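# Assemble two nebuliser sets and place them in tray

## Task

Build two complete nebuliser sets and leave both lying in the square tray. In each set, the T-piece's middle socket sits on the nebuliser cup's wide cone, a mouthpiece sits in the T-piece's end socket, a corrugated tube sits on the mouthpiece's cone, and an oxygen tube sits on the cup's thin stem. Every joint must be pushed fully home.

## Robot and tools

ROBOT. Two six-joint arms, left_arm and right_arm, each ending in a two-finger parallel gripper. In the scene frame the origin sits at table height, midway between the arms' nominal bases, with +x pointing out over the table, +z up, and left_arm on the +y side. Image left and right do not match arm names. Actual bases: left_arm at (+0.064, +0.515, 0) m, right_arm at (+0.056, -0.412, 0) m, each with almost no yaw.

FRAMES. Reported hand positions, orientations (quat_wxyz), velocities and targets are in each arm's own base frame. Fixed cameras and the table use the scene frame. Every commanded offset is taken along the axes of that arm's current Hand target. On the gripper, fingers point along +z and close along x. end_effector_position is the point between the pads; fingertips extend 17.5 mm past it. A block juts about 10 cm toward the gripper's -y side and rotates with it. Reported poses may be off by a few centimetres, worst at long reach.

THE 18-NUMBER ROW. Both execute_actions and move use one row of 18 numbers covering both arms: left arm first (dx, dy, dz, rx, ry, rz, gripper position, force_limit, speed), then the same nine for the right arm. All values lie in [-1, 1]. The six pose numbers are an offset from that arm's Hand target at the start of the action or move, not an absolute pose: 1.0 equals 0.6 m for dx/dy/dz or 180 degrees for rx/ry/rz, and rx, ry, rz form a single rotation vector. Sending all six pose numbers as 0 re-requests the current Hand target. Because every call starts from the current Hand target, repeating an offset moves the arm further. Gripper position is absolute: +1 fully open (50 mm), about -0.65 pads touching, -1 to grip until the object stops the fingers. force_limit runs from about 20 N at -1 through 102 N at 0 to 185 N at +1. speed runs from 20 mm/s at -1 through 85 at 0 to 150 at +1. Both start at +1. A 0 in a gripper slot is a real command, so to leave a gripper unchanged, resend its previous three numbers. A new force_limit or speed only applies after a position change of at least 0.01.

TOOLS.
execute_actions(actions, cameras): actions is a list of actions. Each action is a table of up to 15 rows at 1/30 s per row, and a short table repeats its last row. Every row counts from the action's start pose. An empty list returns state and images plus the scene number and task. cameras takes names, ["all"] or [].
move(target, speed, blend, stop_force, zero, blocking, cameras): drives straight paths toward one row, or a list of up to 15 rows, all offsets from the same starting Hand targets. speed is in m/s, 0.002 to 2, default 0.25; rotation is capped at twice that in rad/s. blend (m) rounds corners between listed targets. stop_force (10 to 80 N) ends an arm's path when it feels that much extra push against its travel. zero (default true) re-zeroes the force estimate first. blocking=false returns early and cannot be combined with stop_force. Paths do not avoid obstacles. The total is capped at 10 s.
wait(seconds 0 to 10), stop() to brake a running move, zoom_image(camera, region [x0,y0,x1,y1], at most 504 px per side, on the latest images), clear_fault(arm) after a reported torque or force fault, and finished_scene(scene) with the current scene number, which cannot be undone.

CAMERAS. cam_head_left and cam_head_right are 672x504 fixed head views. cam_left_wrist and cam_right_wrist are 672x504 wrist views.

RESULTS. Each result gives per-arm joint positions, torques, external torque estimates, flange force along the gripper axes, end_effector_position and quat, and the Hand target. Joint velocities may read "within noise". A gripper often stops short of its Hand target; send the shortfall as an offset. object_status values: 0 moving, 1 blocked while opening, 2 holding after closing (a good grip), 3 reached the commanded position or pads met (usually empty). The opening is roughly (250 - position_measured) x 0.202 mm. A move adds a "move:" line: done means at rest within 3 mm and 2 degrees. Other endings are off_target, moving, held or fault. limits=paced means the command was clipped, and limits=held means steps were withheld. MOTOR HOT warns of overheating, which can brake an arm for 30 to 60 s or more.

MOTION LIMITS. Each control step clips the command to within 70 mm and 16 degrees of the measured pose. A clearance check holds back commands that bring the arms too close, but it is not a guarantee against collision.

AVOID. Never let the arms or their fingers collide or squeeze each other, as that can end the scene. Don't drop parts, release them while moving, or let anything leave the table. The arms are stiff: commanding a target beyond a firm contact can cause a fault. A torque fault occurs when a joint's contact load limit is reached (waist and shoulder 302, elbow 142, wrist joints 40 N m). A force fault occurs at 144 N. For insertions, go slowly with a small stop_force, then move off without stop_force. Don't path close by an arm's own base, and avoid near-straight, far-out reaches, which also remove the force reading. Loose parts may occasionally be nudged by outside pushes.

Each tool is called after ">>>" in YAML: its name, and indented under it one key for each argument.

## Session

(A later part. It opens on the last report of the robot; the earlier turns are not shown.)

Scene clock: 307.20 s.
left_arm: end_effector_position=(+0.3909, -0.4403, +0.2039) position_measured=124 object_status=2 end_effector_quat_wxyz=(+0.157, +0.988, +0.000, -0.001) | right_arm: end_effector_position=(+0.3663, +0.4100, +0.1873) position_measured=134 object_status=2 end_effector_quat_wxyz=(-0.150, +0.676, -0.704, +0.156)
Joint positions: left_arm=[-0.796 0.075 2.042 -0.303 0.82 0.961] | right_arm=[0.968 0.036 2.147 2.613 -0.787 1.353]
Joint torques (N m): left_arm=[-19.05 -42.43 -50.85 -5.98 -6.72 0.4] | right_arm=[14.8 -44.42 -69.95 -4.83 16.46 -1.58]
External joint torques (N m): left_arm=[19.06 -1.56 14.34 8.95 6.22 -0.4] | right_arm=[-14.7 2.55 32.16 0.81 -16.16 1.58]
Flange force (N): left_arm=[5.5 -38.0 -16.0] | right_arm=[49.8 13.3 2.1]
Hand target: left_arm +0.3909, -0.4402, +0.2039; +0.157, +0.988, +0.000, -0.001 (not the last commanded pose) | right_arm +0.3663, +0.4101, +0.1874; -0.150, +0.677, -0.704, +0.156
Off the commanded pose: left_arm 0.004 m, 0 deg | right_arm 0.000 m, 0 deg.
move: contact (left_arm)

>>> move:
  target:
    - [0,0.0024,0.0008,0,0,0,-1,0.3,-0.6,0,0,0,0,0,0,-1,0.3,-0.6]
    - [0.0018,0.0024,0.0008,0,-0.0211,-0.0069,-1,0.3,-0.6,0,0,0,0,0,0,-1,0.3,-0.6]
    - [-0.0018,0.0024,0.0008,0,0.0211,0.0069,-1,0.3,-0.6,0,0,0,0,0,0,-1,0.3,-0.6]
    - [0,0.0024,0.0008,0,0,0,-1,0.3,-0.6,0,0,0,0,0,0,-1,0.3,-0.6]
  speed: 0.06
  cameras: ["cam_right_wrist"]

>>> zoom_image:
  camera: "cam_right_wrist"
  region: [160, 160, 280, 280]

Scene clock: 311.90 s.
left_arm: end_effector_position=(+0.3909, -0.4418, +0.2039) position_measured=124 object_status=2 end_effector_quat_wxyz=(+0.157, +0.988, +0.000, -0.001) | right_arm: end_effector_position=(+0.3663, +0.4101, +0.1874) position_measured=134 object_status=2 end_effector_quat_wxyz=(-0.150, +0.677, -0.704, +0.156)
Joint positions: left_arm=[-0.798 0.077 2.04 -0.302 0.82 0.959] | right_arm=[0.968 0.036 2.147 2.613 -0.787 1.353]
Joint torques (N m): left_arm=[-31.41 -37.54 -55.25 -10.79 -9.14 0.47] | right_arm=[22.14 -48.98 -89.14 -5.44 25.18 -1.61]
External joint torques (N m): left_arm=[31.64 -7.13 18.91 13.75 8.66 -0.48] | right_arm=[-22.23 8.02 51.43 1.43 -24.88 1.61]
Flange force (N): left_arm=[10.0 -60.7 -31.6] | right_arm=[74.2 20.5 8.9]
Hand target: left_arm +0.3909, -0.4418, +0.2039; +0.157, +0.988, +0.000, -0.001 | right_arm +0.3663, +0.4101, +0.1874; -0.150, +0.677, -0.704, +0.156
Off the commanded pose: left_arm 0.000 m, 0 deg | right_arm 0.000 m, 0 deg.
move: done
Images, in order (width x height): cam_right_wrist 672x504.

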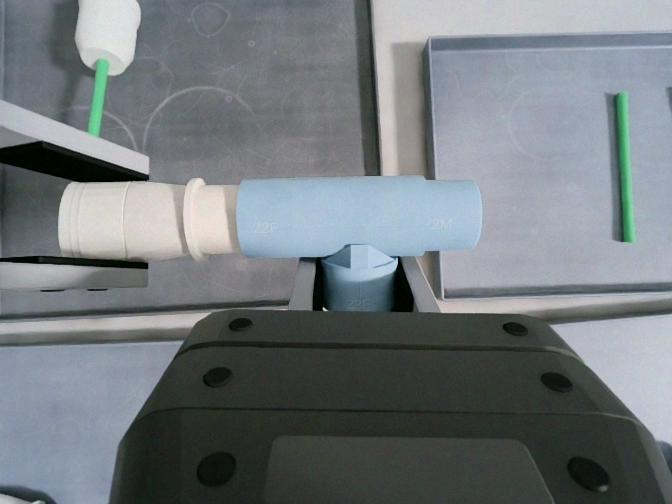

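Scaled by 4.200 from the camera's 672x504 image, which has a finer 960x720 frame.

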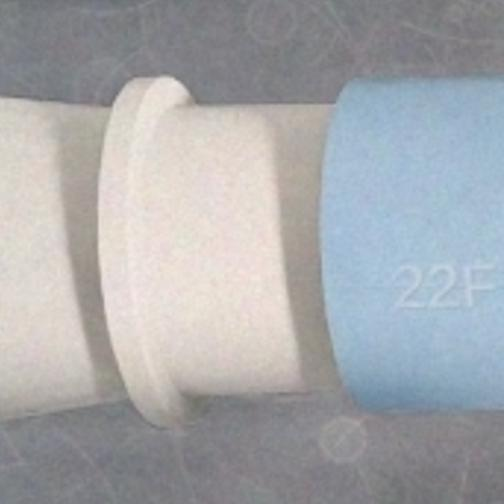

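>>> move:
  target: [0,-0.00523,-0.0017,0,0,0,-1,0.3,-0.6,0,0,0,0,0,0,-1,0.3,-0.6]
  speed: 0.02

>>> move:
  target: [0,0.00077,-0.00238,0,0,0,-1,0.3,-0.6,0,0,0,0,0,0,-1,0.3,-0.6]
  speed: 0.02

>>> move:
  target: [0,-0.00154,0.00476,0,0,0,-1,0.3,-0.6,0,0,0,0,0,0,-1,0.3,-0.6]
  speed: 0.02

Scene clock: 316.83 s.
left_arm: end_effector_position=(+0.3909, -0.4385, +0.2039) position_measured=124 object_status=2 end_effector_quat_wxyz=(+0.157, +0.988, +0.000, -0.001) | right_arm: end_effector_position=(+0.3664, +0.4103, +0.1875) position_measured=134 object_status=2 end_effector_quat_wxyz=(-0.150, +0.677, -0.704, +0.156)
Joint positions: left_arm=[-0.793 0.074 2.044 -0.304 0.821 0.964] | right_arm=[0.968 0.036 2.147 2.613 -0.786 1.353]
Joint torques (N m): left_arm=[-3.29 -43.52 -40.12 0.56 -2.49 0.15] | right_arm=[4.41 -44.78 -49.54 -5.1 5.69 -0.93]
External joint torques (N m): left_arm=[3.3 0.02 3.88 2.39 2 -0.15] | right_arm=[-4.34 3.41 12.08 1.12 -5.41 0.93]
Flange force (N): left_arm=[-0.4 -7.5 -3.6] | right_arm=[14.1 6.7 3.9]
Hand target: left_arm +0.3909, -0.4385, +0.2039; +0.157, +0.988, +0.000, -0.001 | right_arm +0.3663, +0.4101, +0.1874; -0.150, +0.677, -0.704, +0.156
Off the commanded pose: left_arm 0.000 m, 0 deg | right_arm 0.000 m, 0 deg.
move: done

Scene clock: 317.53 s.
left_arm: end_effector_position=(+0.3909, -0.4385, +0.2054) position_measured=124 object_status=2 end_effector_quat_wxyz=(+0.157, +0.988, +0.000, -0.001) | right_arm: end_effector_position=(+0.3663, +0.4101, +0.1874) position_measured=134 object_status=2 end_effector_quat_wxyz=(-0.150, +0.677, -0.704, +0.156)
Joint positions: left_arm=[-0.793 0.072 2.043 -0.303 0.823 0.962] | right_arm=[0.968 0.036 2.147 2.613 -0.787 1.353]
Joint torques (N m): left_arm=[3.47 -47.43 -37.88 2.92 -0.93 0.05] | right_arm=[-0.66 -41.35 -38.49 -4.72 0.86 -0.84]
External joint torques (N m): left_arm=[-3.41 3.35 1.33 0.04 0.43 -0.05] | right_arm=[0.52 0.38 1.04 0.73 -0.58 0.84]
Flange force (N): left_arm=[-2.3 5.1 5.5] | right_arm=[-0.7 3.3 -0.5]
Hand target: left_arm +0.3909, -0.4385, +0.2054; +0.157, +0.988, +0.000, -0.001 | right_arm +0.3663, +0.4101, +0.1874; -0.150, +0.677, -0.704, +0.156
Off the commanded pose: left_arm 0.000 m, 0 deg | right_arm 0.000 m, 0 deg.
move: done

Scene clock: 318.23 s.
left_arm: end_effector_position=(+0.3909, -0.4385, +0.2024) position_measured=124 object_status=2 end_effector_quat_wxyz=(+0.157, +0.988, +0.000, -0.001) | right_arm: end_effector_position=(+0.3663, +0.4100, +0.1873) position_measured=134 object_status=2 end_effector_quat_wxyz=(-0.150, +0.677, -0.704, +0.156)
Joint positions: left_arm=[-0.793 0.075 2.046 -0.304 0.818 0.965] | right_arm=[0.968 0.036 2.147 2.613 -0.787 1.353]
Joint torques (N m): left_arm=[1.39 -40.04 -34.79 2.71 -1.52 0.03] | right_arm=[2.05 -48.54 -47.55 -5.33 3.53 -0.83]
External joint torques (N m): left_arm=[-1.39 -4.07 -1.58 0.24 1.03 -0.03] | right_arm=[-2.08 6.83 9.83 1.31 -3.25 0.83]
Flange force (N): left_arm=[-4.3 1.7 -7.5] | right_arm=[4.7 7.0 9.4]
Hand target: left_arm +0.3909, -0.4385, +0.2024; +0.157, +0.988, +0.000, -0.001 | right_arm +0.3663, +0.4101, +0.1874; -0.150, +0.677, -0.704, +0.156
Off the commanded pose: left_arm 0.000 m, 0 deg | right_arm 0.000 m, 0 deg.
move: done

>>> move:
  target: [0,0.00206,-0.00634,0,0,0,-1,0.3,-0.6,0,0,0,0,0,0,-1,0.3,-0.6]
  speed: 0.02

>>> move:
  target: [0,0.00052,-0.00159,0,0,0,-1,0.3,-0.6,0,0,0,0,0,0,-1,0.3,-0.6]
  speed: 0.02

Scene clock: 319.37 s.
left_arm: end_effector_position=(+0.3909, -0.4385, +0.2064) position_measured=124 object_status=2 end_effector_quat_wxyz=(+0.157, +0.988, +0.000, -0.001) | right_arm: end_effector_position=(+0.3663, +0.4101, +0.1874) position_measured=134 object_status=2 end_effector_quat_wxyz=(-0.150, +0.676, -0.704, +0.156)
Joint positions: left_arm=[-0.793 0.071 2.042 -0.302 0.825 0.962] | right_arm=[0.968 0.036 2.147 2.613 -0.787 1.353]
Joint torques (N m): left_arm=[3.64 -48.2 -38.47 2.88 -0.93 0.04] | right_arm=[-0.87 -40.9 -36.99 -4.77 0.59 -0.81]
External joint torques (N m): left_arm=[-3.51 3.87 1.96 0.09 0.45 -0.04] | right_arm=[0.92 -0.48 -0.78 0.74 -0.29 0.81]
Flange force (N): left_arm=[-2.6 4.7 6.5] | right_arm=[-2.4 1.9 -2.5]
Hand target: left_arm +0.3909, -0.4385, +0.2064; +0.157, +0.988, +0.000, -0.001 | right_arm +0.3663, +0.4101, +0.1874; -0.150, +0.677, -0.704, +0.156
Off the commanded pose: left_arm 0.000 m, 0 deg | right_arm 0.000 m, 0 deg.
move: done

Scene clock: 320.07 s.
left_arm: end_effector_position=(+0.3909, -0.4385, +0.2074) position_measured=124 object_status=2 end_effector_quat_wxyz=(+0.157, +0.988, +0.000, -0.001) | right_arm: end_effector_position=(+0.3663, +0.4101, +0.1874) position_measured=134 object_status=2 end_effector_quat_wxyz=(-0.150, +0.676, -0.704, +0.156)
Joint positions: left_arm=[-0.793 0.07 2.04 -0.302 0.827 0.961] | right_arm=[0.968 0.036 2.147 2.613 -0.787 1.353]
Joint torques (N m): left_arm=[4.01 -49.92 -40.52 2.67 -1.48 0.02] | right_arm=[-0.77 -38.89 -35.37 -4.29 0.43 -0.91]
External joint torques (N m): left_arm=[-3.91 6.2 4.09 0.29 0.99 -0.02] | right_arm=[0.82 -2.48 -2.19 0.29 -0.15 0.91]
Flange force (N): left_arm=[-3.0 4.1 9.8] | right_arm=[-1.7 1.2 -5.2]
Hand target: left_arm +0.3909, -0.4385, +0.2074; +0.157, +0.988, +0.000, -0.001 | right_arm +0.3663, +0.4101, +0.1874; -0.150, +0.677, -0.704, +0.156
Off the commanded pose: left_arm 0.000 m, 0 deg | right_arm 0.000 m, 0 deg.
move: done

>>> move:
  target: [0.002,-0.00093,0.00285,0,0,0,-1,0.3,-0.6,0,0,0,0,0,0,-1,0.3,-0.6]
  speed: 0.02

>>> move:
  target: [-0.004,0,0,0,0,0,-1,0.3,-0.6,0,0,0,0,0,0,-1,0.3,-0.6]
  speed: 0.02

Scene clock: 321.33 s.
left_arm: end_effector_position=(+0.3921, -0.4385, +0.2056) position_measured=124 object_status=2 end_effector_quat_wxyz=(+0.157, +0.988, +0.000, -0.001) | right_arm: end_effector_position=(+0.3663, +0.4101, +0.1874) position_measured=134 object_status=2 end_effector_quat_wxyz=(-0.150, +0.676, -0.704, +0.156)
Joint positions: left_arm=[-0.792 0.073 2.041 -0.303 0.824 0.964] | right_arm=[0.968 0.036 2.147 2.613 -0.787 1.353]
Joint torques (N m): left_arm=[4.95 -46.6 -41.07 3.09 -2.95 -0.13] | right_arm=[2.66 -42.33 -38.06 -3.89 1.45 -1.17]
External joint torques (N m): left_arm=[-5.01 3.03 4.66 -0.14 2.46 0.13] | right_arm=[-2.62 0.54 0.27 -0.14 -1.16 1.17]
Flange force (N): left_arm=[-7.8 2.5 4.3] | right_arm=[0.7 -1.4 1.4]
Hand target: left_arm +0.3921, -0.4385, +0.2056; +0.157, +0.988, +0.000, -0.001 | right_arm +0.3663, +0.4101, +0.1874; -0.150, +0.677, -0.704, +0.156
Off the commanded pose: left_arm 0.000 m, 0 deg | right_arm 0.000 m, 0 deg.
move: done

Scene clock: 322.03 s.
left_arm: end_effector_position=(+0.3897, -0.4385, +0.2056) position_measured=124 object_status=2 end_effector_quat_wxyz=(+0.157, +0.988, +0.000, -0.001) | right_arm: end_effector_position=(+0.3663, +0.4101, +0.1874) position_measured=134 object_status=2 end_effector_quat_wxyz=(-0.150, +0.677, -0.704, +0.156)
Joint positions: left_arm=[-0.795 0.071 2.044 -0.302 0.823 0.96] | right_arm=[0.968 0.036 2.147 2.613 -0.787 1.353]
Joint torques (N m): left_arm=[0.9 -47.55 -36.78 2.21 -0.08 0.23] | right_arm=[-2.46 -41.11 -40.28 -5.45 1.47 -0.63]
External joint torques (N m): left_arm=[-0.95 4.21 0.36 0.75 -0.42 -0.23] | right_arm=[2.52 -0.34 2.56 1.42 -1.17 0.63]
Flange force (N): left_arm=[2.4 4.2 6.1] | right_arm=[0.3 7.3 -3.9]
Hand target: left_arm +0.3897, -0.4385, +0.2056; +0.157, +0.988, +0.000, -0.001 | right_arm +0.3663, +0.4101, +0.1874; -0.150, +0.677, -0.704, +0.156
Off the commanded pose: left_arm 0.000 m, 0 deg | right_arm 0.000 m, 0 deg.
move: done

>>> move:
  target:
    - [0.00183,0,0,0,0,0,-1,0.3,-0.6,0,0,0,0,0,0,-1,0.3,-0.6]
    - [0.00183,0.0206,0.0067,0,0,0,-1,0.3,-0.6,0,0,0,0,0,0,-1,0.3,-0.6]
  speed: 0.02
  stop_force: 30

Scene clock: 323.90 s.
left_arm: end_effector_position=(+0.3908, -0.4514, +0.2056) position_measured=124 object_status=2 end_effector_quat_wxyz=(+0.157, +0.988, +0.000, -0.001) | right_arm: end_effector_position=(+0.3663, +0.4101, +0.1873) position_measured=134 object_status=2 end_effector_quat_wxyz=(-0.150, +0.677, -0.704, +0.156)
Joint positions: left_arm=[-0.811 0.085 2.028 -0.298 0.821 0.942] | right_arm=[0.968 0.036 2.147 2.613 -0.787 1.353]
Joint torques (N m): left_arm=[-4.89 -47.78 -46.33 -0.59 -4.43 0] | right_arm=[7.3 -40.94 -49.05 -4.26 6.8 -1.38]
External joint torques (N m): left_arm=[4.96 2.2 9.76 3.57 3.93 0] | right_arm=[-7.41 -0.19 11.58 0.28 -6.52 1.38]
Flange force (N): left_arm=[-2.3 -15.2 -1.8] | right_arm=[20.6 3.4 0.0]
Hand target: left_arm +0.3908, -0.4515, +0.2056; +0.157, +0.988, +0.000, -0.001 | right_arm +0.3663, +0.4101, +0.1874; -0.150, +0.677, -0.704, +0.156
Off the commanded pose: left_arm 0.000 m, 0 deg | right_arm 0.000 m, 0 deg.
move: done

>>> move:
  target:
    - [0,0.003,0.001,0,0,0,-1,0.3,-0.6,0,0,0,0,0,0,-1,0.3,-0.6]
    - [0.0018,0.0038,0.0012,0,-0.0211,-0.0069,-1,0.3,-0.6,0,0,0,0,0,0,-1,0.3,-0.6]
    - [-0.0018,0.0038,0.0012,0,0.0211,0.0069,-1,0.3,-0.6,0,0,0,0,0,0,-1,0.3,-0.6]
    - [0,0.0038,0.0012,0,0,0,-1,0.3,-0.6,0,0,0,0,0,0,-1,0.3,-0.6]
  speed: 0.05
  cameras: ["cam_right_wrist"]

>>> zoom_image:
  camera: "cam_right_wrist"
  region: [160, 160, 280, 280]

Scene clock: 328.20 s.
left_arm: end_effector_position=(+0.3908, -0.4539, +0.2056) position_measured=124 object_status=2 end_effector_quat_wxyz=(+0.157, +0.988, +0.000, -0.001) | right_arm: end_effector_position=(+0.3663, +0.4101, +0.1874) position_measured=134 object_status=2 end_effector_quat_wxyz=(-0.150, +0.677, -0.704, +0.156)
Joint positions: left_arm=[-0.814 0.088 2.025 -0.297 0.82 0.939] | right_arm=[0.968 0.036 2.147 2.613 -0.787 1.353]
Joint torques (N m): left_arm=[-8.24 -52.28 -47.99 -2.19 -3.26 0.04] | right_arm=[5.32 -36.21 -48.03 -4.87 7.17 -1.38]
External joint torques (N m): left_arm=[8.3 6.06 11.3 5.17 2.76 -0.04] | right_arm=[-5.29 -5 10.37 0.87 -6.88 1.38]
Flange force (N): left_arm=[3.6 -18.4 4.0] | right_arm=[23.0 5.9 -9.8]
Hand target: left_arm +0.3908, -0.4539, +0.2056; +0.157, +0.988, +0.000, -0.001 | right_arm +0.3663, +0.4101, +0.1874; -0.150, +0.677, -0.704, +0.156
Off the commanded pose: left_arm 0.000 m, 0 deg | right_arm 0.000 m, 0 deg.
move: done
Images, in order (width x height): cam_right_wrist 672x504.

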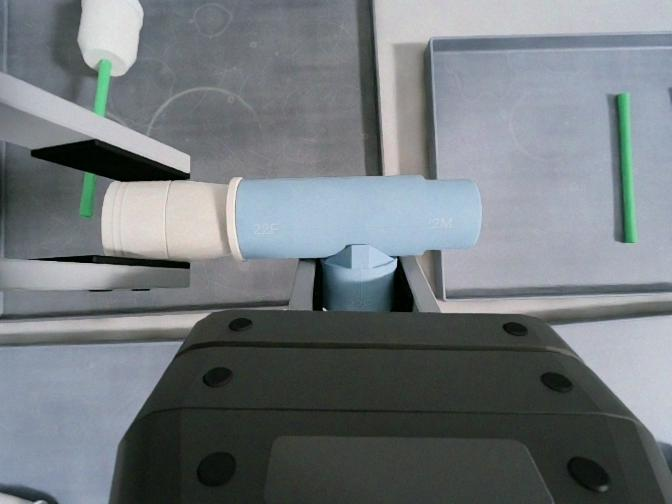

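Scaled by 4.200 from the camera's 672x504 image, which has a finer 960x720 frame.

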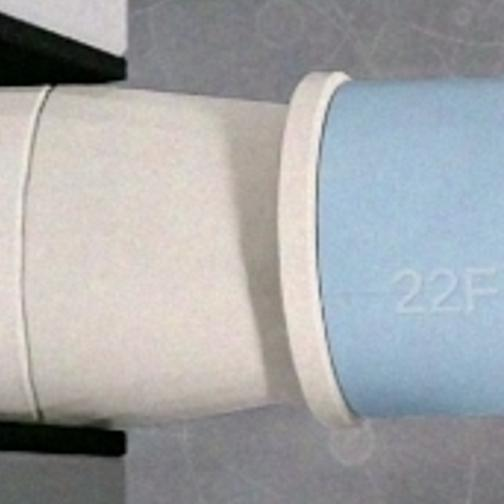

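>>> move:
  target:
    - [0,0.0032,0.001,0,0,0,-1,0.3,-0.6,0,0,0,0,0,0,-1,0.3,-0.6]
    - [0.0018,0.0036,0.0012,0,-0.0211,-0.0069,-1,0.3,-0.6,0,0,0,0,0,0,-1,0.3,-0.6]
    - [-0.0018,0.0036,0.0012,0,0.0211,0.0069,-1,0.3,-0.6,0,0,0,0,0,0,-1,0.3,-0.6]
    - [0,0.0036,0.0012,0,0,0,-1,0.3,-0.6,0,0,0,0,0,0,-1,0.3,-0.6]
  speed: 0.05
  cameras: ["cam_right_wrist"]

>>> zoom_image:
  camera: "cam_right_wrist"
  region: [160, 160, 280, 280]

Scene clock: 332.43 s.
left_arm: end_effector_position=(+0.3908, -0.4561, +0.2056) position_measured=124 object_status=2 end_effector_quat_wxyz=(+0.157, +0.988, +0.000, -0.001) | right_arm: end_effector_position=(+0.3663, +0.4101, +0.1874) position_measured=134 object_status=2 end_effector_quat_wxyz=(-0.150, +0.677, -0.704, +0.156)
Joint positions: left_arm=[-0.817 0.09 2.022 -0.296 0.82 0.935] | right_arm=[0.968 0.036 2.147 2.613 -0.787 1.353]
Joint torques (N m): left_arm=[-30.51 -45.83 -60.46 -11.11 -9.62 -0.29] | right_arm=[20.57 -40.63 -80.68 -4.59 22.6 -1.57]
External joint torques (N m): left_arm=[30.59 -0.42 23.77 14.11 9.11 0.29] | right_arm=[-20.4 -0.43 43.02 0.58 -22.3 1.57]
Flange force (N): left_arm=[11.7 -61.7 -20.0] | right_arm=[72.9 16.5 -2.9]
Hand target: left_arm +0.3908, -0.4561, +0.2056; +0.157, +0.988, +0.000, -0.001 | right_arm +0.3663, +0.4101, +0.1874; -0.150, +0.677, -0.704, +0.156
Off the commanded pose: left_arm 0.000 m, 0 deg | right_arm 0.000 m, 0 deg.
move: done
Images, in order (width x height): cam_right_wrist 672x504.

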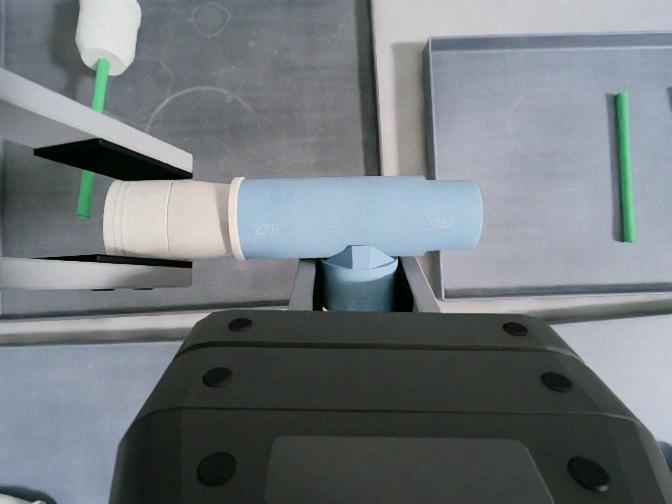

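Scaled by 4.200 from the camera's 672x504 image, which has a finer 960x720 frame.

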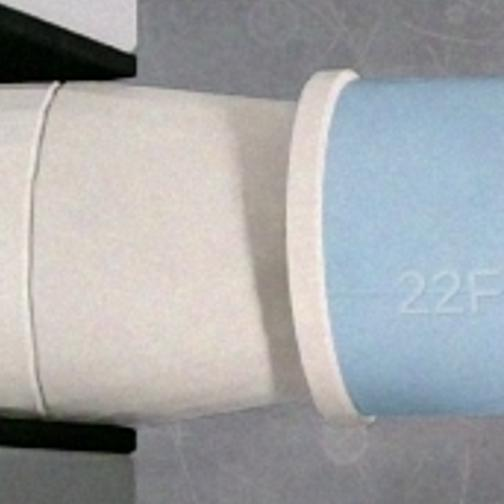

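>>> move:
  target:
    - [0,-0.00523,-0.0017,0,0,0,-1,0.3,-0.6,0,0,0,0,0,0,-1,0.3,-0.6]
    - [0,-0.00523,-0.0017,0,0,0,-1,0.3,-0.6,0,0,0,0,0,0,0.45,0.3,-0.6]
    - [0,-0.00523,-0.0017,0,0,0,-1,0.3,-0.6,0,0,-0.1667,0,0,0,0.45,0.3,-0.6]
  speed: [0.03,0.03,0.15]

Scene clock: 336.50 s.
left_arm: end_effector_position=(+0.3908, -0.4528, +0.2056) position_measured=124 object_status=2 end_effector_quat_wxyz=(+0.157, +0.988, +0.000, -0.001) | right_arm: end_effector_position=(+0.3241, +0.4117, +0.2780) position_measured=85 object_status=3 end_effector_quat_wxyz=(-0.150, +0.676, -0.704, +0.156)
Joint positions: left_arm=[-0.812 0.087 2.026 -0.298 0.82 0.94] | right_arm=[1.046 -0.078 2.072 2.677 -0.986 1.313]
Joint torques (N m): left_arm=[3.38 -49.35 -37.5 2.99 -0.68 0.06] | right_arm=[-1.65 -32.66 -41.44 -5.59 0.59 -0.81]
External joint torques (N m): left_arm=[-3.31 4.03 1.01 -0.01 0.18 -0.06] | right_arm=[1.58 0.25 0.4 0.97 -0.25 0.81]
Flange force (N): left_arm=[-1.2 5.6 6.5] | right_arm=[-2.2 4.4 -1.4]
Hand target: left_arm +0.3908, -0.4528, +0.2056; +0.157, +0.988, +0.000, -0.001 | right_arm +0.3241, +0.4117, +0.2780; -0.150, +0.677, -0.704, +0.156
Off the commanded pose: left_arm 0.000 m, 0 deg | right_arm 0.000 m, 0 deg.
move: done

>>> move:
  target: [0,0,0,0,0,0,-1,0.3,-0.6,0.4335,-0.1067,-0.0458,-0.1073,-0.1116,-0.5034,0.45,0.3,-0.6]
  speed: 0.25
  cameras: ["cam_right_wrist"]

Scene clock: 341.47 s.
left_arm: end_effector_position=(+0.3908, -0.4528, +0.2056) position_measured=124 object_status=2 end_effector_quat_wxyz=(+0.157, +0.988, +0.000, -0.001) | right_arm: end_effector_position=(+0.3602, +0.1499, +0.3298) position_measured=85 object_status=3 end_effector_quat_wxyz=(+0.000, +1.000, +0.000, +0.000)
Joint positions: left_arm=[-0.812 0.087 2.026 -0.298 0.82 0.94] | right_arm=[0.306 -0.252 2.062 3.142 -1.331 -1.265]
Joint torques (N m): left_arm=[3.46 -49.27 -37.49 3.01 -0.68 0.05] | right_arm=[-2.06 -15.17 -42.73 -5.03 0.41 -0.79]
External joint torques (N m): left_arm=[-3.43 3.84 1.01 -0.03 0.17 -0.05] | right_arm=[2.08 -0.37 0.46 0.9 -0.39 0.79]
Flange force (N): left_arm=[-1.6 5.6 6.3] | right_arm=[-3.6 -6.5 -0.2]
Hand target: left_arm +0.3908, -0.4528, +0.2056; +0.157, +0.988, +0.000, -0.001 | right_arm +0.3602, +0.1499, +0.3298; +0.000, +1.000, +0.000, +0.000
Off the commanded pose: left_arm 0.000 m, 0 deg | right_arm 0.000 m, 0 deg.
move: done
Images, in order (width x height): cam_right_wrist 672x504.

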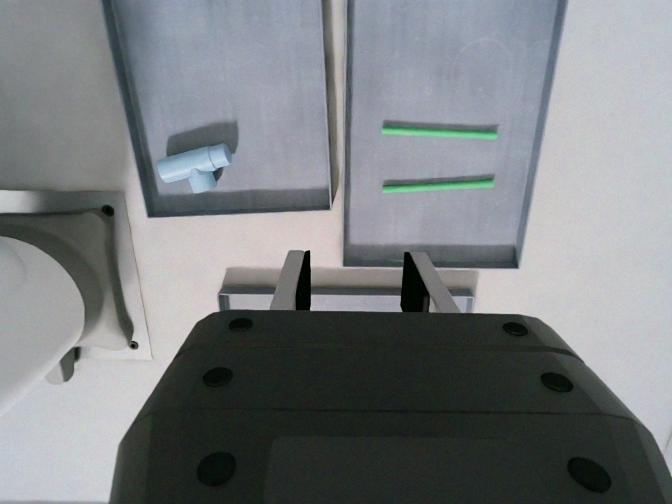

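>>> move:
  target: [0,0,0,0,0,0,-1,0.3,-0.6,0.0128,0.4232,0.3612,0.1306,-0.1306,-0.4873,0.45,0.3,-0.6]
  speed: 0.25
  cameras: ["cam_right_wrist"]

Scene clock: 346.37 s.
left_arm: end_effector_position=(+0.3908, -0.4528, +0.2056) position_measured=124 object_status=2 end_effector_quat_wxyz=(+0.157, +0.988, +0.000, -0.001) | right_arm: end_effector_position=(+0.3676, -0.1038, +0.1130) position_measured=85 object_status=3 end_effector_quat_wxyz=(-0.183, +0.684, +0.683, -0.183)
Joint positions: left_arm=[-0.812 0.087 2.026 -0.298 0.82 0.94] | right_arm=[-0.266 0.206 2.15 3.006 -1.297 -3.336]
Joint torques (N m): left_arm=[3.38 -49.24 -37.52 2.97 -0.68 0.05] | right_arm=[-1.41 -51.42 -29.83 -4.24 -1.23 -0.75]
External joint torques (N m): left_arm=[-3.39 4.23 1.21 -0.01 0.18 -0.05] | right_arm=[1.48 0.16 0.17 0.9 -0.34 0.76]
Flange force (N): left_arm=[-1.3 5.6 6.9] | right_arm=[4.7 1.0 -0.8]
Hand target: left_arm +0.3908, -0.4528, +0.2056; +0.157, +0.988, +0.000, -0.001 | right_arm +0.3676, -0.1038, +0.1129; -0.183, +0.684, +0.683, -0.183
Off the commanded pose: left_arm 0.000 m, 0 deg | right_arm 0.000 m, 0 deg.
move: done
Images, in order (width x height): cam_right_wrist 672x504.

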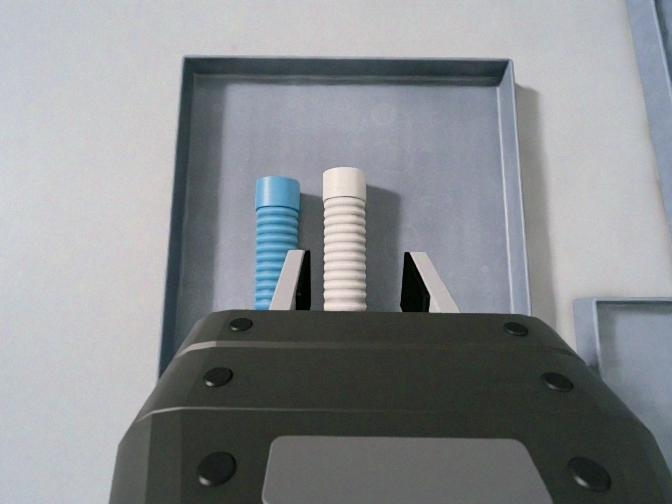

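>>> move:
  target:
    - [0,0,0,0,0,0,-1,0.3,-0.6,-0.0028,0.0009,0.1667,0,0,0,0.45,0.3,-0.6]
    - [0,0,0,0,0,0,-1,0.3,-0.6,-0.0028,0.0009,0.1667,0,0,0,-1,0.3,-0.6]
    - [0,0,0,0,0,0,-1,0.3,-0.6,-0.0028,-0.0741,0.0368,0,0,0,-1,0.3,-0.6]
  speed: [0.08,0.05,0.1]
  cameras: ["cam_right_wrist"]

Scene clock: 350.93 s.
left_arm: end_effector_position=(+0.3908, -0.4528, +0.2056) position_measured=124 object_status=2 end_effector_quat_wxyz=(+0.157, +0.988, +0.000, -0.001) | right_arm: end_effector_position=(+0.3180, -0.1054, +0.1160) position_measured=141 object_status=2 end_effector_quat_wxyz=(-0.183, +0.684, +0.683, -0.183)
Joint positions: left_arm=[-0.812 0.087 2.026 -0.298 0.82 0.94] | right_arm=[-0.297 0.134 2.233 2.99 -1.283 -3.356]
Joint torques (N m): left_arm=[3.31 -49.01 -37.61 2.97 -0.71 0.07] | right_arm=[-1.76 -43.52 -29.34 -4.25 -1.27 -0.75]
External joint torques (N m): left_arm=[-3.24 3.21 1.11 0 0.22 -0.07] | right_arm=[1.8 0.18 -0.1 0.93 -0.29 0.75]
Flange force (N): left_arm=[-2.2 4.9 5.5] | right_arm=[5.6 1.8 -1.4]
Hand target: left_arm +0.3908, -0.4528, +0.2056; +0.157, +0.988, +0.000, -0.001 | right_arm +0.3180, -0.1054, +0.1160; -0.183, +0.684, +0.683, -0.183
Off the commanded pose: left_arm 0.000 m, 0 deg | right_arm 0.000 m, 0 deg.
move: done
Images, in order (width x height): cam_right_wrist 672x504.

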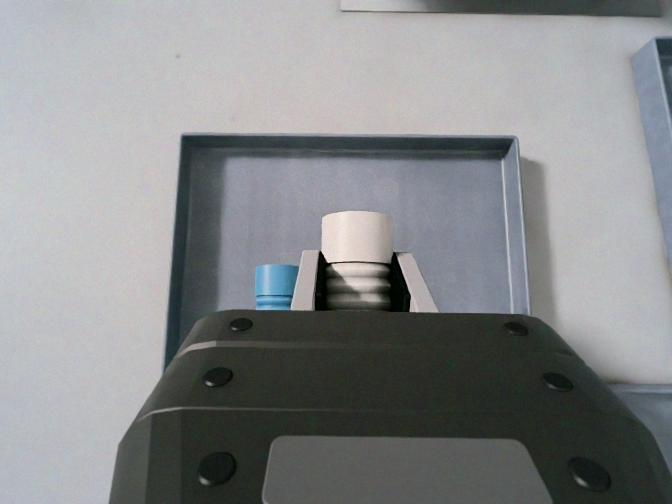

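>>> move:
  target:
    - [0,0,0,0,0,0,-1,0.3,-0.6,0.1757,-0.076,-0.2717,0,0.125,0.2165,-1,0.3,-0.6]
    - [0,0,0,0,0,0,-1,0.3,-0.6,0.509,0.0407,-0.1861,0,0.25,0.433,-1,0.3,-0.6]
    - [0,0,0,0,0,0,-1,0.3,-0.6,0.7057,0.0407,-0.1861,0,0.25,0.433,-1,0.3,-0.6]
  speed: [0.25,0.25,0.1]
  blend: [0.03,0.02,0]
  cameras: ["cam_right_wrist","cam_left_wrist"]

Scene clock: 358.40 s.
left_arm: end_effector_position=(+0.3908, -0.4528, +0.2056) position_measured=124 object_status=2 end_effector_quat_wxyz=(+0.157, +0.988, +0.000, -0.001) | right_arm: end_effector_position=(+0.3957, +0.3178, +0.2008) position_measured=141 object_status=2 end_effector_quat_wxyz=(-0.259, +0.966, -0.001, +0.000)
Joint positions: left_arm=[-0.812 0.087 2.026 -0.298 0.82 0.94] | right_arm=[0.331 -0.046 2.226 3.796 -0.89 -1.641]
Joint torques (N m): left_arm=[3.42 -49.19 -37.46 2.95 -0.68 0.09] | right_arm=[-1.89 -29.64 -34.8 -2.49 0.21 -0.8]
External joint torques (N m): left_arm=[-3.34 3.75 1 0.03 0.18 -0.09] | right_arm=[1.85 0.04 0.05 0.9 -0.33 0.8]
Flange force (N): left_arm=[-1.6 5.6 6.1] | right_arm=[-1.9 -5.0 1.9]
Hand target: left_arm +0.3908, -0.4528, +0.2056; +0.157, +0.988, +0.000, -0.001 | right_arm +0.3957, +0.3178, +0.2007; -0.259, +0.966, -0.001, +0.000
Off the commanded pose: left_arm 0.000 m, 0 deg | right_arm 0.000 m, 0 deg.
move: done
Images, in order (width x height): cam_left_wrist 672x504, cam_right_wrist 672x504.

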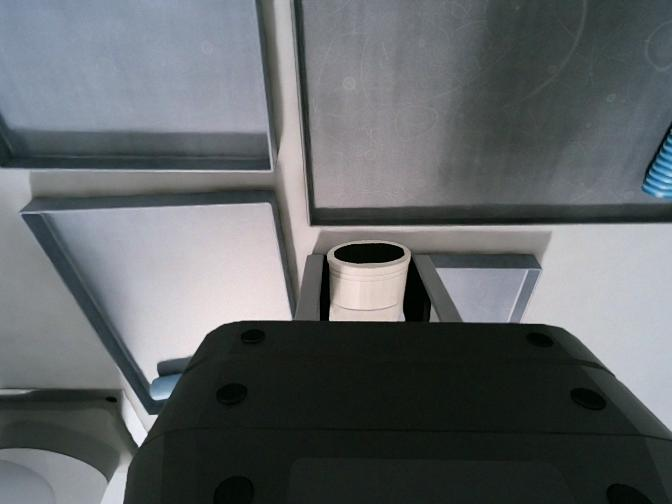

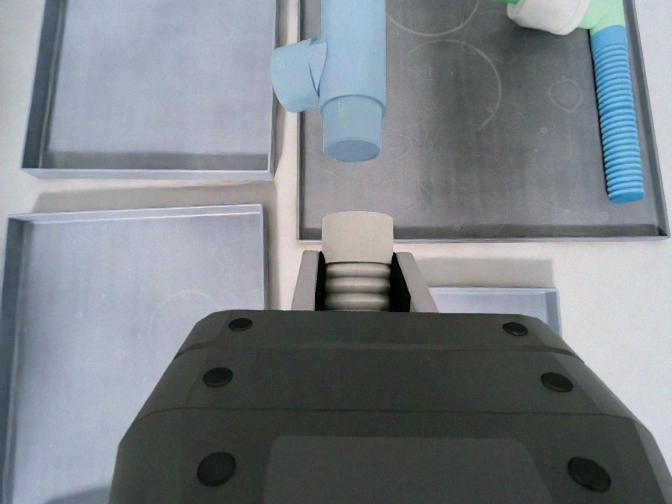

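>>> zoom_image:
  camera: "cam_right_wrist"
  region: [260, 0, 460, 320]

Scaled by 1.575 from the camera's 672x504 image, which has a finer 960x720 frame.

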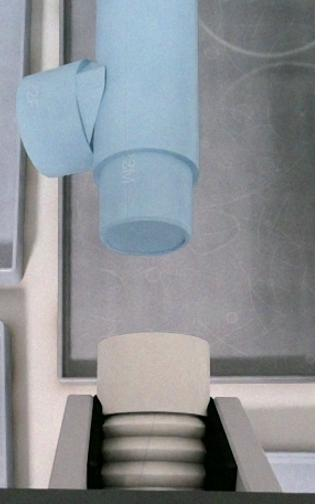

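>>> move:
  target: [0,0,0,0,0,0,-1,0.3,-0.6,-0.0033,0,0,0,0.0028,0.0048,-1,0.3,-0.6]
  speed: 0.05

>>> move:
  target: [0,0.0491,0.016,0,0,0,-1,0.3,-0.6,0,0,0,0,0,0,-1,0.3,-0.6]
  speed: 0.025
  stop_force: 15
  cameras: ["cam_right_wrist"]

>>> zoom_image:
  camera: "cam_right_wrist"
  region: [280, 140, 440, 310]

Scene clock: 361.70 s.
left_arm: end_effector_position=(+0.3908, -0.4528, +0.2056) position_measured=124 object_status=2 end_effector_quat_wxyz=(+0.157, +0.988, +0.000, -0.001) | right_arm: end_effector_position=(+0.3937, +0.3178, +0.2007) position_measured=141 object_status=2 end_effector_quat_wxyz=(-0.259, +0.966, -0.009, +0.003)
Joint positions: left_arm=[-0.812 0.087 2.026 -0.298 0.82 0.94] | right_arm=[0.335 -0.053 2.232 3.796 -0.88 -1.623]
Joint torques (N m): left_arm=[3.22 -49.33 -37.54 2.99 -0.68 0.08] | right_arm=[-1.55 -28.65 -34.97 -2.44 0.22 -0.75]
External joint torques (N m): left_arm=[-3.25 4.11 0.94 -0.01 0.16 -0.08] | right_arm=[1.6 -0.7 0.16 0.85 -0.32 0.75]
Flange force (N): left_arm=[-1.0 5.8 6.5] | right_arm=[-3.1 -4.3 0.6]
Hand target: left_arm +0.3908, -0.4528, +0.2056; +0.157, +0.988, +0.000, -0.001 | right_arm +0.3937, +0.3178, +0.2007; -0.259, +0.966, -0.009, +0.003
Off the commanded pose: left_arm 0.000 m, 0 deg | right_arm 0.000 m, 0 deg.
move: done

Scene clock: 363.57 s.
left_arm: end_effector_position=(+0.3908, -0.4838, +0.2056) position_measured=124 object_status=2 end_effector_quat_wxyz=(+0.157, +0.988, +0.000, -0.001) | right_arm: end_effector_position=(+0.3937, +0.3178, +0.2007) position_measured=141 object_status=2 end_effector_quat_wxyz=(-0.259, +0.966, -0.009, +0.002)
Joint positions: left_arm=[-0.851 0.12 1.989 -0.287 0.815 0.895] | right_arm=[0.335 -0.053 2.232 3.796 -0.88 -1.623]
Joint torques (N m): left_arm=[2.54 -52.35 -36.95 2.92 -0.38 0.19] | right_arm=[-1.79 -28.96 -36.25 -2.19 0.56 -0.74]
External joint torques (N m): left_arm=[-2.46 2.84 0.09 0.11 -0.16 -0.19] | right_arm=[1.86 -0.25 1.47 0.6 -0.66 0.74]
Flange force (N): left_arm=[-0.8 5.0 4.5] | right_arm=[-4.3 -3.4 1.4]
Hand target: left_arm +0.3908, -0.4838, +0.2056; +0.157, +0.988, +0.000, -0.001 | right_arm +0.3937, +0.3178, +0.2007; -0.259, +0.966, -0.009, +0.003
Off the commanded pose: left_arm 0.000 m, 0 deg | right_arm 0.000 m, 0 deg.
move: done
Images, in order (width x height): cam_right_wrist 672x504.

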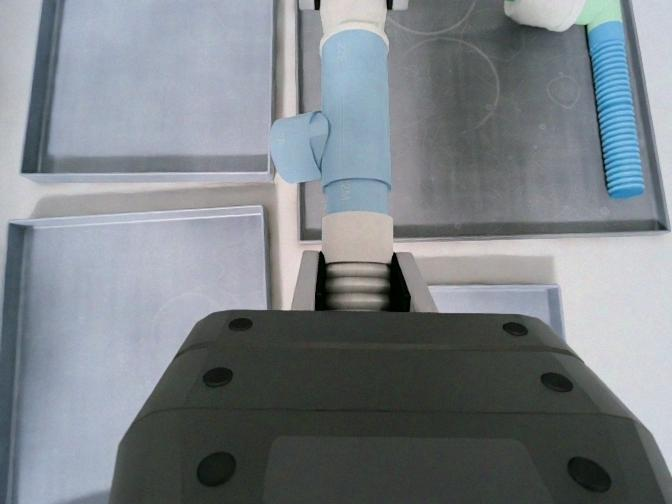

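Scaled by 2.965 from the camera's 672x504 image, which has a finer 960x720 frame.

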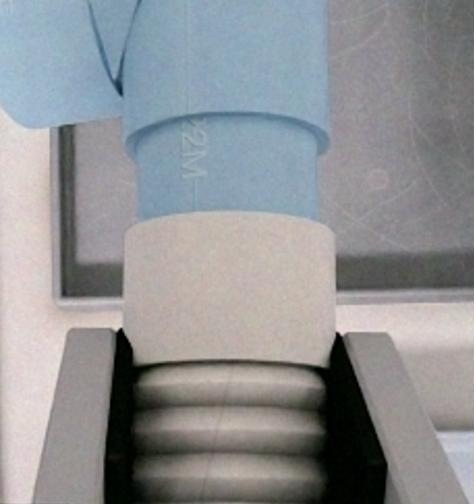

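>>> move:
  target: [0,0.00077,-0.00238,0,0,0,-1,0.3,-0.6,0,0,0,0,0,0,-1,0.3,-0.6]
  speed: 0.02

>>> move:
  target: [0,-0.00129,0.00396,0,0,0,-1,0.3,-0.6,0,0,0,0,0,0,-1,0.3,-0.6]
  speed: 0.02

>>> move:
  target: [0.002,0.00052,-0.00158,0,0,0,-1,0.3,-0.6,0,0,0,0,0,0,-1,0.3,-0.6]
  speed: 0.02

>>> move:
  target: [-0.004,0,0,0,0,0,-1,0.3,-0.6,0,0,0,0,0,0,-1,0.3,-0.6]
  speed: 0.02

Scene clock: 364.90 s.
left_arm: end_effector_position=(+0.3908, -0.4838, +0.2071) position_measured=124 object_status=2 end_effector_quat_wxyz=(+0.157, +0.988, +0.000, -0.001) | right_arm: end_effector_position=(+0.3937, +0.3178, +0.2007) position_measured=141 object_status=2 end_effector_quat_wxyz=(-0.259, +0.966, -0.009, +0.002)
Joint positions: left_arm=[-0.851 0.118 1.987 -0.286 0.818 0.894] | right_arm=[0.335 -0.053 2.232 3.796 -0.88 -1.623]
Joint torques (N m): left_arm=[2.71 -53.33 -37.79 2.81 -0.55 0.18] | right_arm=[-1.73 -28.16 -35.24 -2.54 0.59 -0.71]
External joint torques (N m): left_arm=[-2.67 4.56 1.15 0.21 0.02 -0.18] | right_arm=[1.83 -1.11 0.55 0.95 -0.69 0.71]
Flange force (N): left_arm=[-0.4 5.1 6.9] | right_arm=[-4.3 -4.1 -0.1]
Hand target: left_arm +0.3908, -0.4838, +0.2071; +0.157, +0.988, +0.000, -0.001 | right_arm +0.3937, +0.3178, +0.2007; -0.259, +0.966, -0.009, +0.003
Off the commanded pose: left_arm 0.000 m, 0 deg | right_arm 0.000 m, 0 deg.
move: done

Scene clock: 365.60 s.
left_arm: end_effector_position=(+0.3908, -0.4838, +0.2046) position_measured=124 object_status=2 end_effector_quat_wxyz=(+0.157, +0.988, +0.000, -0.001) | right_arm: end_effector_position=(+0.3937, +0.3178, +0.2007) position_measured=141 object_status=2 end_effector_quat_wxyz=(-0.259, +0.966, -0.009, +0.003)
Joint positions: left_arm=[-0.851 0.12 1.99 -0.287 0.813 0.896] | right_arm=[0.335 -0.053 2.232 3.796 -0.88 -1.623]
Joint torques (N m): left_arm=[2.37 -51.56 -35.98 3.04 -0.2 0.18] | right_arm=[-1.98 -29.29 -37.08 -1.98 0.6 -0.72]
External joint torques (N m): left_arm=[-2.26 1.79 -0.85 -0.02 -0.33 -0.19] | right_arm=[2.04 0.02 2.37 0.38 -0.7 0.73]
Flange force (N): left_arm=[-0.5 5.3 3.0] | right_arm=[-5.3 -2.8 2.2]
Hand target: left_arm +0.3908, -0.4838, +0.2046; +0.157, +0.988, +0.000, -0.001 | right_arm +0.3937, +0.3178, +0.2007; -0.259, +0.966, -0.009, +0.003
Off the commanded pose: left_arm 0.000 m, 0 deg | right_arm 0.000 m, 0 deg.
move: done

Scene clock: 366.30 s.
left_arm: end_effector_position=(+0.3919, -0.4838, +0.2056) position_measured=124 object_status=2 end_effector_quat_wxyz=(+0.157, +0.988, +0.000, -0.001) | right_arm: end_effector_position=(+0.3937, +0.3178, +0.2008) position_measured=141 object_status=2 end_effector_quat_wxyz=(-0.259, +0.966, -0.009, +0.003)
Joint positions: left_arm=[-0.849 0.121 1.987 -0.287 0.816 0.897] | right_arm=[0.335 -0.053 2.232 3.796 -0.88 -1.623]
Joint torques (N m): left_arm=[5.64 -52.12 -38.44 3.44 -1.55 -0.28] | right_arm=[-0.04 -29.05 -33.22 -2.47 -0.95 -0.81]
External joint torques (N m): left_arm=[-5.59 2.73 1.61 -0.41 1.01 0.28] | right_arm=[0.1 -0.21 -1.66 0.88 0.86 0.81]
Flange force (N): left_arm=[-5.6 5.8 4.7] | right_arm=[1.1 -3.7 1.0]
Hand target: left_arm +0.3920, -0.4838, +0.2056; +0.157, +0.988, +0.000, -0.001 | right_arm +0.3937, +0.3178, +0.2007; -0.259, +0.966, -0.009, +0.003
Off the commanded pose: left_arm 0.000 m, 0 deg | right_arm 0.000 m, 0 deg.
move: done

Scene clock: 367.00 s.
left_arm: end_effector_position=(+0.3896, -0.4838, +0.2056) position_measured=124 object_status=2 end_effector_quat_wxyz=(+0.157, +0.988, +0.000, -0.001) | right_arm: end_effector_position=(+0.3937, +0.3178, +0.2008) position_measured=141 object_status=2 end_effector_quat_wxyz=(-0.259, +0.966, -0.009, +0.003)
Joint positions: left_arm=[-0.852 0.118 1.99 -0.286 0.815 0.894] | right_arm=[0.335 -0.053 2.232 3.796 -0.88 -1.623]
Joint torques (N m): left_arm=[-0.84 -52.19 -35.55 2.31 0.75 0.63] | right_arm=[-2.8 -28.76 -39.35 -1.74 2.11 -0.71]
External joint torques (N m): left_arm=[0.85 3.56 -1.1 0.71 -1.29 -0.63] | right_arm=[2.76 -0.15 4.46 0.14 -2.19 0.71]
Flange force (N): left_arm=[4.6 4.1 5.2] | right_arm=[-8.6 -1.8 0.6]
Hand target: left_arm +0.3896, -0.4838, +0.2056; +0.157, +0.988, +0.000, -0.001 | right_arm +0.3937, +0.3178, +0.2007; -0.259, +0.966, -0.009, +0.003
Off the commanded pose: left_arm 0.000 m, 0 deg | right_arm 0.000 m, 0 deg.
move: done

>>> move:
  target:
    - [0.002,0.00062,-0.0019,0,0,0,-1,0.3,-0.6,0,0,0,0,0,0,-1,0.3,-0.6]
    - [0.002,0.0244,0.0058,0,0,0,-1,0.3,-0.6,0,0,0,0,0,0,-1,0.3,-0.6]
  speed: 0.02
  stop_force: 30
  cameras: ["cam_right_wrist"]

>>> zoom_image:
  camera: "cam_right_wrist"
  region: [280, 140, 440, 310]

Scene clock: 368.83 s.
left_arm: end_effector_position=(+0.3907, -0.4956, +0.2067) position_measured=124 object_status=2 end_effector_quat_wxyz=(+0.157, +0.988, +0.000, -0.001) | right_arm: end_effector_position=(+0.3937, +0.3178, +0.2007) position_measured=141 object_status=2 end_effector_quat_wxyz=(-0.259, +0.966, -0.009, +0.003)
Joint positions: left_arm=[-0.865 0.132 1.973 -0.281 0.816 0.878] | right_arm=[0.335 -0.053 2.232 3.796 -0.88 -1.623]
Joint torques (N m): left_arm=[-14.54 -52.99 -53.1 -4.15 -7.15 -0.03] | right_arm=[12.6 -28.49 -46.41 6.65 1.37 -0.21]
External joint torques (N m): left_arm=[14.64 2.46 16.39 7.18 6.62 0.03] | right_arm=[-12.46 -0.54 11.67 -8.24 -1.47 0.21]
Flange force (N): left_arm=[3.3 -32.6 -7.1] | right_arm=[-7.2 32.5 -19.0]
Hand target: left_arm +0.3907, -0.4956, +0.2067; +0.157, +0.988, +0.000, -0.001 (not the last commanded pose) | right_arm +0.3937, +0.3178, +0.2007; -0.259, +0.966, -0.009, +0.003
Off the commanded pose: left_arm 0.003 m, 0 deg | right_arm 0.000 m, 0 deg.
move: contact (left_arm); path passed 1 of 2 targets
Images, in order (width x height): cam_right_wrist 672x504.

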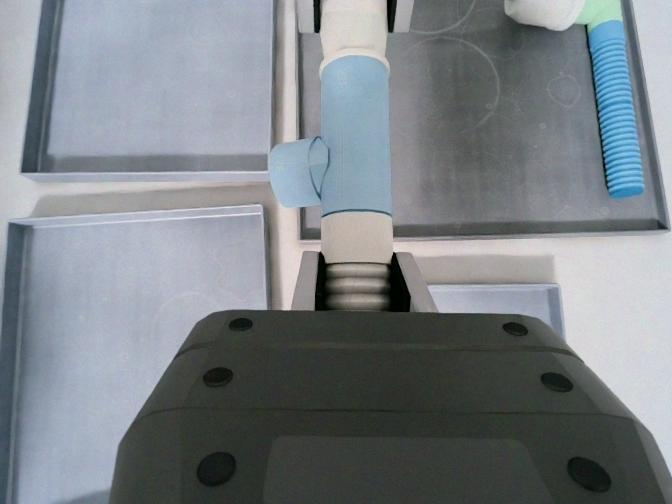

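Scaled by 2.965 from the camera's 672x504 image, which has a finer 960x720 frame.

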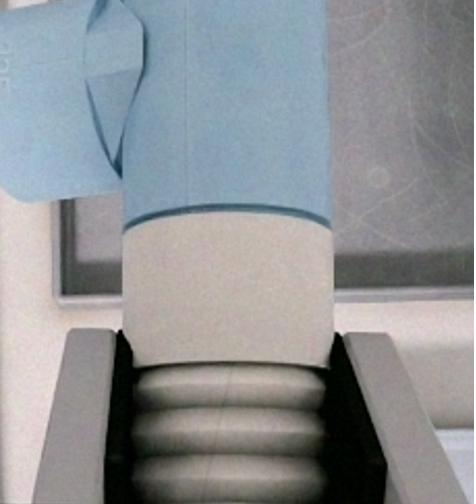

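>>> move:
  target:
    - [0,0.0036,0.0012,0,0,0,-1,0.3,-0.6,0,0,0,0,0,0,-1,0.3,-0.6]
    - [0.0018,0.0044,0.0014,0,-0.0211,-0.0069,-1,0.3,-0.6,0,0,0,0,0,0,-1,0.3,-0.6]
    - [-0.0018,0.0044,0.0014,0,0.0211,0.0069,-1,0.3,-0.6,0,0,0,0,0,0,-1,0.3,-0.6]
    - [0,0.0044,0.0014,0,0,0,-1,0.3,-0.6,0,0,0,0,0,0,-1,0.3,-0.6]
  speed: 0.05

Scene clock: 373.03 s.
left_arm: end_effector_position=(+0.3907, -0.4984, +0.2067) position_measured=124 object_status=2 end_effector_quat_wxyz=(+0.157, +0.988, +0.000, -0.001) | right_arm: end_effector_position=(+0.3937, +0.3178, +0.2007) position_measured=141 object_status=2 end_effector_quat_wxyz=(-0.259, +0.966, -0.009, +0.003)
Joint positions: left_arm=[-0.868 0.134 1.969 -0.28 0.816 0.874] | right_arm=[0.335 -0.053 2.232 3.796 -0.88 -1.623]
Joint torques (N m): left_arm=[-35.29 -51.81 -73.8 -13.11 -15.41 -0.18] | right_arm=[30.9 -27.58 -58.39 16.93 2.2 -0.24]
External joint torques (N m): left_arm=[35.32 1.18 37.07 16.15 14.87 0.18] | right_arm=[-30.95 -1.79 23.47 -18.54 -2.29 0.24]
Flange force (N): left_arm=[5.9 -79.6 -21.7] | right_arm=[-10.8 75.9 -46.2]
Hand target: left_arm +0.3907, -0.4984, +0.2067; +0.157, +0.988, +0.000, -0.001 | right_arm +0.3937, +0.3178, +0.2007; -0.259, +0.966, -0.009, +0.003
Off the commanded pose: left_arm 0.000 m, 0 deg | right_arm 0.000 m, 0 deg.
move: done

>>> move:
  target: [0,-0.00492,-0.0016,0,0,0,-1,0.3,-0.6,0,0,0,0,0,0,-1,0.3,-0.6]
  speed: 0.02
  cameras: ["cam_right_wrist"]

>>> zoom_image:
  camera: "cam_right_wrist"
  region: [280, 140, 440, 310]

Scene clock: 374.10 s.
left_arm: end_effector_position=(+0.3908, -0.4954, +0.2068) position_measured=124 object_status=2 end_effector_quat_wxyz=(+0.157, +0.988, +0.000, -0.001) | right_arm: end_effector_position=(+0.3937, +0.3180, +0.2009) position_measured=141 object_status=2 end_effector_quat_wxyz=(-0.259, +0.966, -0.009, +0.003)
Joint positions: left_arm=[-0.864 0.131 1.973 -0.282 0.816 0.878] | right_arm=[0.335 -0.053 2.232 3.797 -0.88 -1.623]
Joint torques (N m): left_arm=[-0.8 -54.69 -37.4 1.17 0.36 -0.2] | right_arm=[-3.29 -27.99 -39.19 -1.42 2.85 -0.31]
External joint torques (N m): left_arm=[0.89 4.23 0.55 1.88 -0.9 0.2] | right_arm=[3.35 -1.06 4.29 -0.18 -2.93 0.31]
Flange force (N): left_arm=[4.2 1.6 6.0] | right_arm=[-9.7 -2.1 -1.7]
Hand target: left_arm +0.3907, -0.4953, +0.2067; +0.157, +0.988, +0.000, -0.001 | right_arm +0.3937, +0.3178, +0.2007; -0.259, +0.966, -0.009, +0.003
Off the commanded pose: left_arm 0.000 m, 0 deg | right_arm 0.000 m, 0 deg.
move: done
Images, in order (width x height): cam_right_wrist 672x504.

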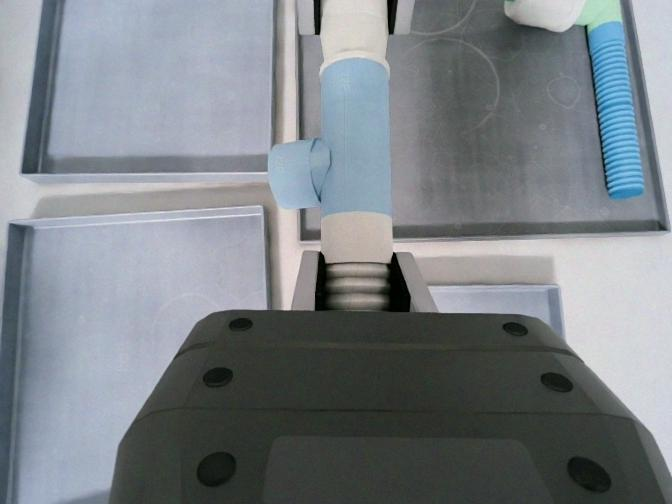

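Scaled by 2.965 from the camera's 672x504 image, which has a finer 960x720 frame.

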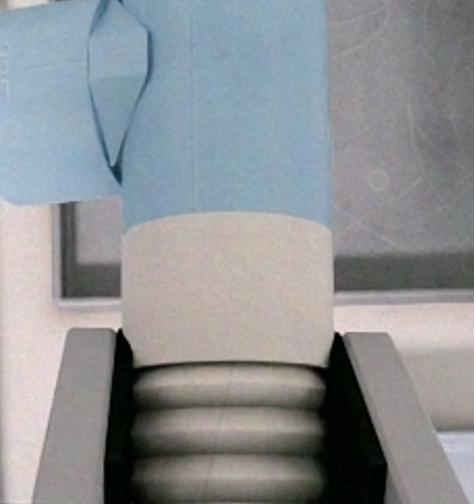

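>>> move:
  target:
    - [0,0,0,0,0,0,0.8,0.3,-0.6,0,0,0,0,0,0,-1,0.3,-0.6]
    - [0,0,-0.1667,0,0,0,0.8,0.3,-0.6,0,0,0,0,0,0,-1,0.3,-0.6]
    - [0.0155,-0.3788,-0.4267,0.0788,0.0788,-0.4958,0.8,0.3,-0.6,0.0032,-0.1218,0.0632,0,0.125,0.2165,-1,0.3,-0.6]
    - [0.0475,-0.8805,-0.4847,0,-0.0214,-0.9998,0.8,0.3,-0.6,0.0055,-0.2663,0.1467,0,0.2472,0.4282,-1,0.3,-0.6]
  speed: [0.1,0.15,0.3,0.3]
  blend: [0,0.02,0.05,0]
  cameras: ["cam_left_wrist","cam_right_wrist"]

Scene clock: 383.47 s.
left_arm: end_effector_position=(+0.4201, +0.0970, +0.3198) position_measured=32 object_status=3 end_effector_quat_wxyz=(-0.001, +0.000, +0.984, -0.178) | right_arm: end_effector_position=(+0.4005, +0.5001, +0.2045) position_measured=141 object_status=2 end_effector_quat_wxyz=(-0.183, +0.682, -0.684, +0.183)
Joint positions: left_arm=[0.367 -0.107 2 -0.337 1.394 -1.119] | right_arm=[1.038 0.153 2.003 2.504 -0.809 1.447]
Joint torques (N m): left_arm=[3.36 -30.95 -40.62 2.86 0.31 0.06] | right_arm=[-1.56 -55.28 -38.9 -4.97 0.5 -0.76]
External joint torques (N m): left_arm=[-3.36 2.67 1.07 -0.04 0.16 -0.06] | right_arm=[1.57 -0.01 0.09 0.9 -0.3 0.77]
Flange force (N): left_arm=[-5.2 -4.3 4.4] | right_arm=[-2.0 3.1 -2.0]
Hand target: left_arm +0.4201, +0.0971, +0.3198; -0.001, +0.000, +0.984, -0.178 | right_arm +0.4005, +0.5001, +0.2045; -0.183, +0.682, -0.684, +0.183
Off the commanded pose: left_arm 0.000 m, 0 deg | right_arm 0.000 m, 0 deg.
move: done
Images, in order (width x height): cam_left_wrist 672x504, cam_right_wrist 672x504.

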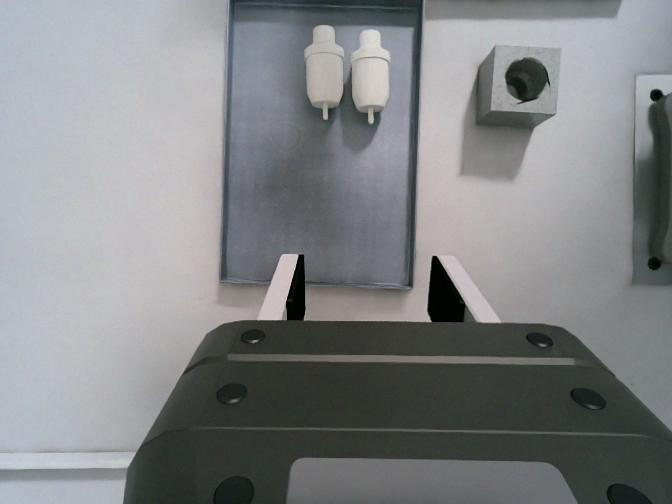

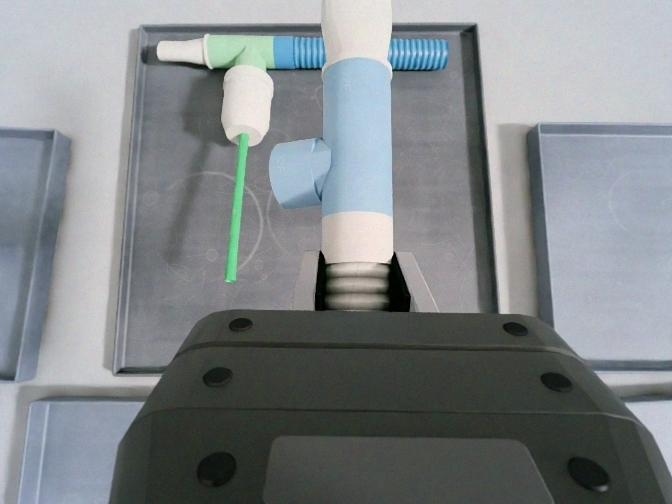

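>>> move:
  target: [-0.0465,-0.0953,0.4203,0.1083,0,0,0.75,0.3,-0.6,0,0,0,0,0,0,-1,0.3,-0.6]
  speed: 0.2
  cameras: ["cam_left_wrist"]

Scene clock: 387.10 s.
left_arm: end_effector_position=(+0.4475, -0.0447, +0.1035) position_measured=41 object_status=3 end_effector_quat_wxyz=(-0.001, +0.000, +0.940, -0.342) | right_arm: end_effector_position=(+0.4005, +0.5001, +0.2045) position_measured=141 object_status=2 end_effector_quat_wxyz=(-0.183, +0.682, -0.684, +0.183)
Joint positions: left_arm=[0.233 0.191 2.272 -0.807 1.045 -0.786] | right_arm=[1.038 0.153 2.003 2.504 -0.809 1.447]
Joint torques (N m): left_arm=[3.27 -47.56 -24.88 0.68 1.25 0.1] | right_arm=[-1.33 -55.28 -38.76 -4.99 0.49 -0.75]
External joint torques (N m): left_arm=[-3.22 3.73 0.75 -0.04 0.14 -0.1] | right_arm=[1.32 0.43 0.04 0.93 -0.29 0.75]
Flange force (N): left_arm=[-5.1 -0.3 8.4] | right_arm=[-2.4 2.6 -1.3]
Hand target: left_arm +0.4475, -0.0447, +0.1035; -0.001, +0.000, +0.940, -0.342 | right_arm +0.4005, +0.5001, +0.2045; -0.183, +0.682, -0.684, +0.183
Off the commanded pose: left_arm 0.000 m, 0 deg | right_arm 0.000 m, 0 deg.
move: done
Images, in order (width x height): cam_left_wrist 672x504.

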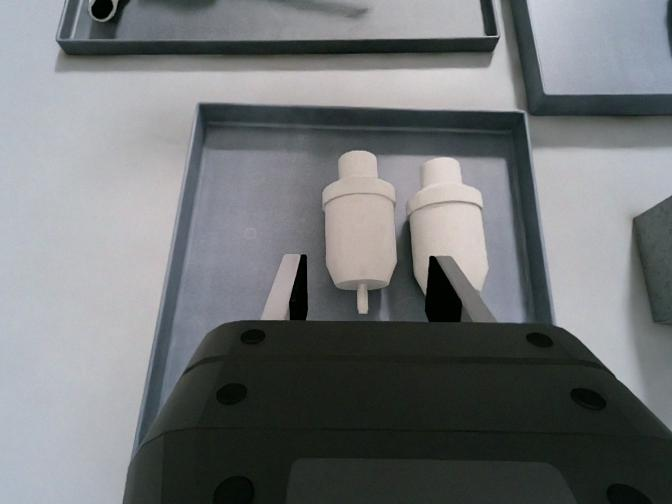

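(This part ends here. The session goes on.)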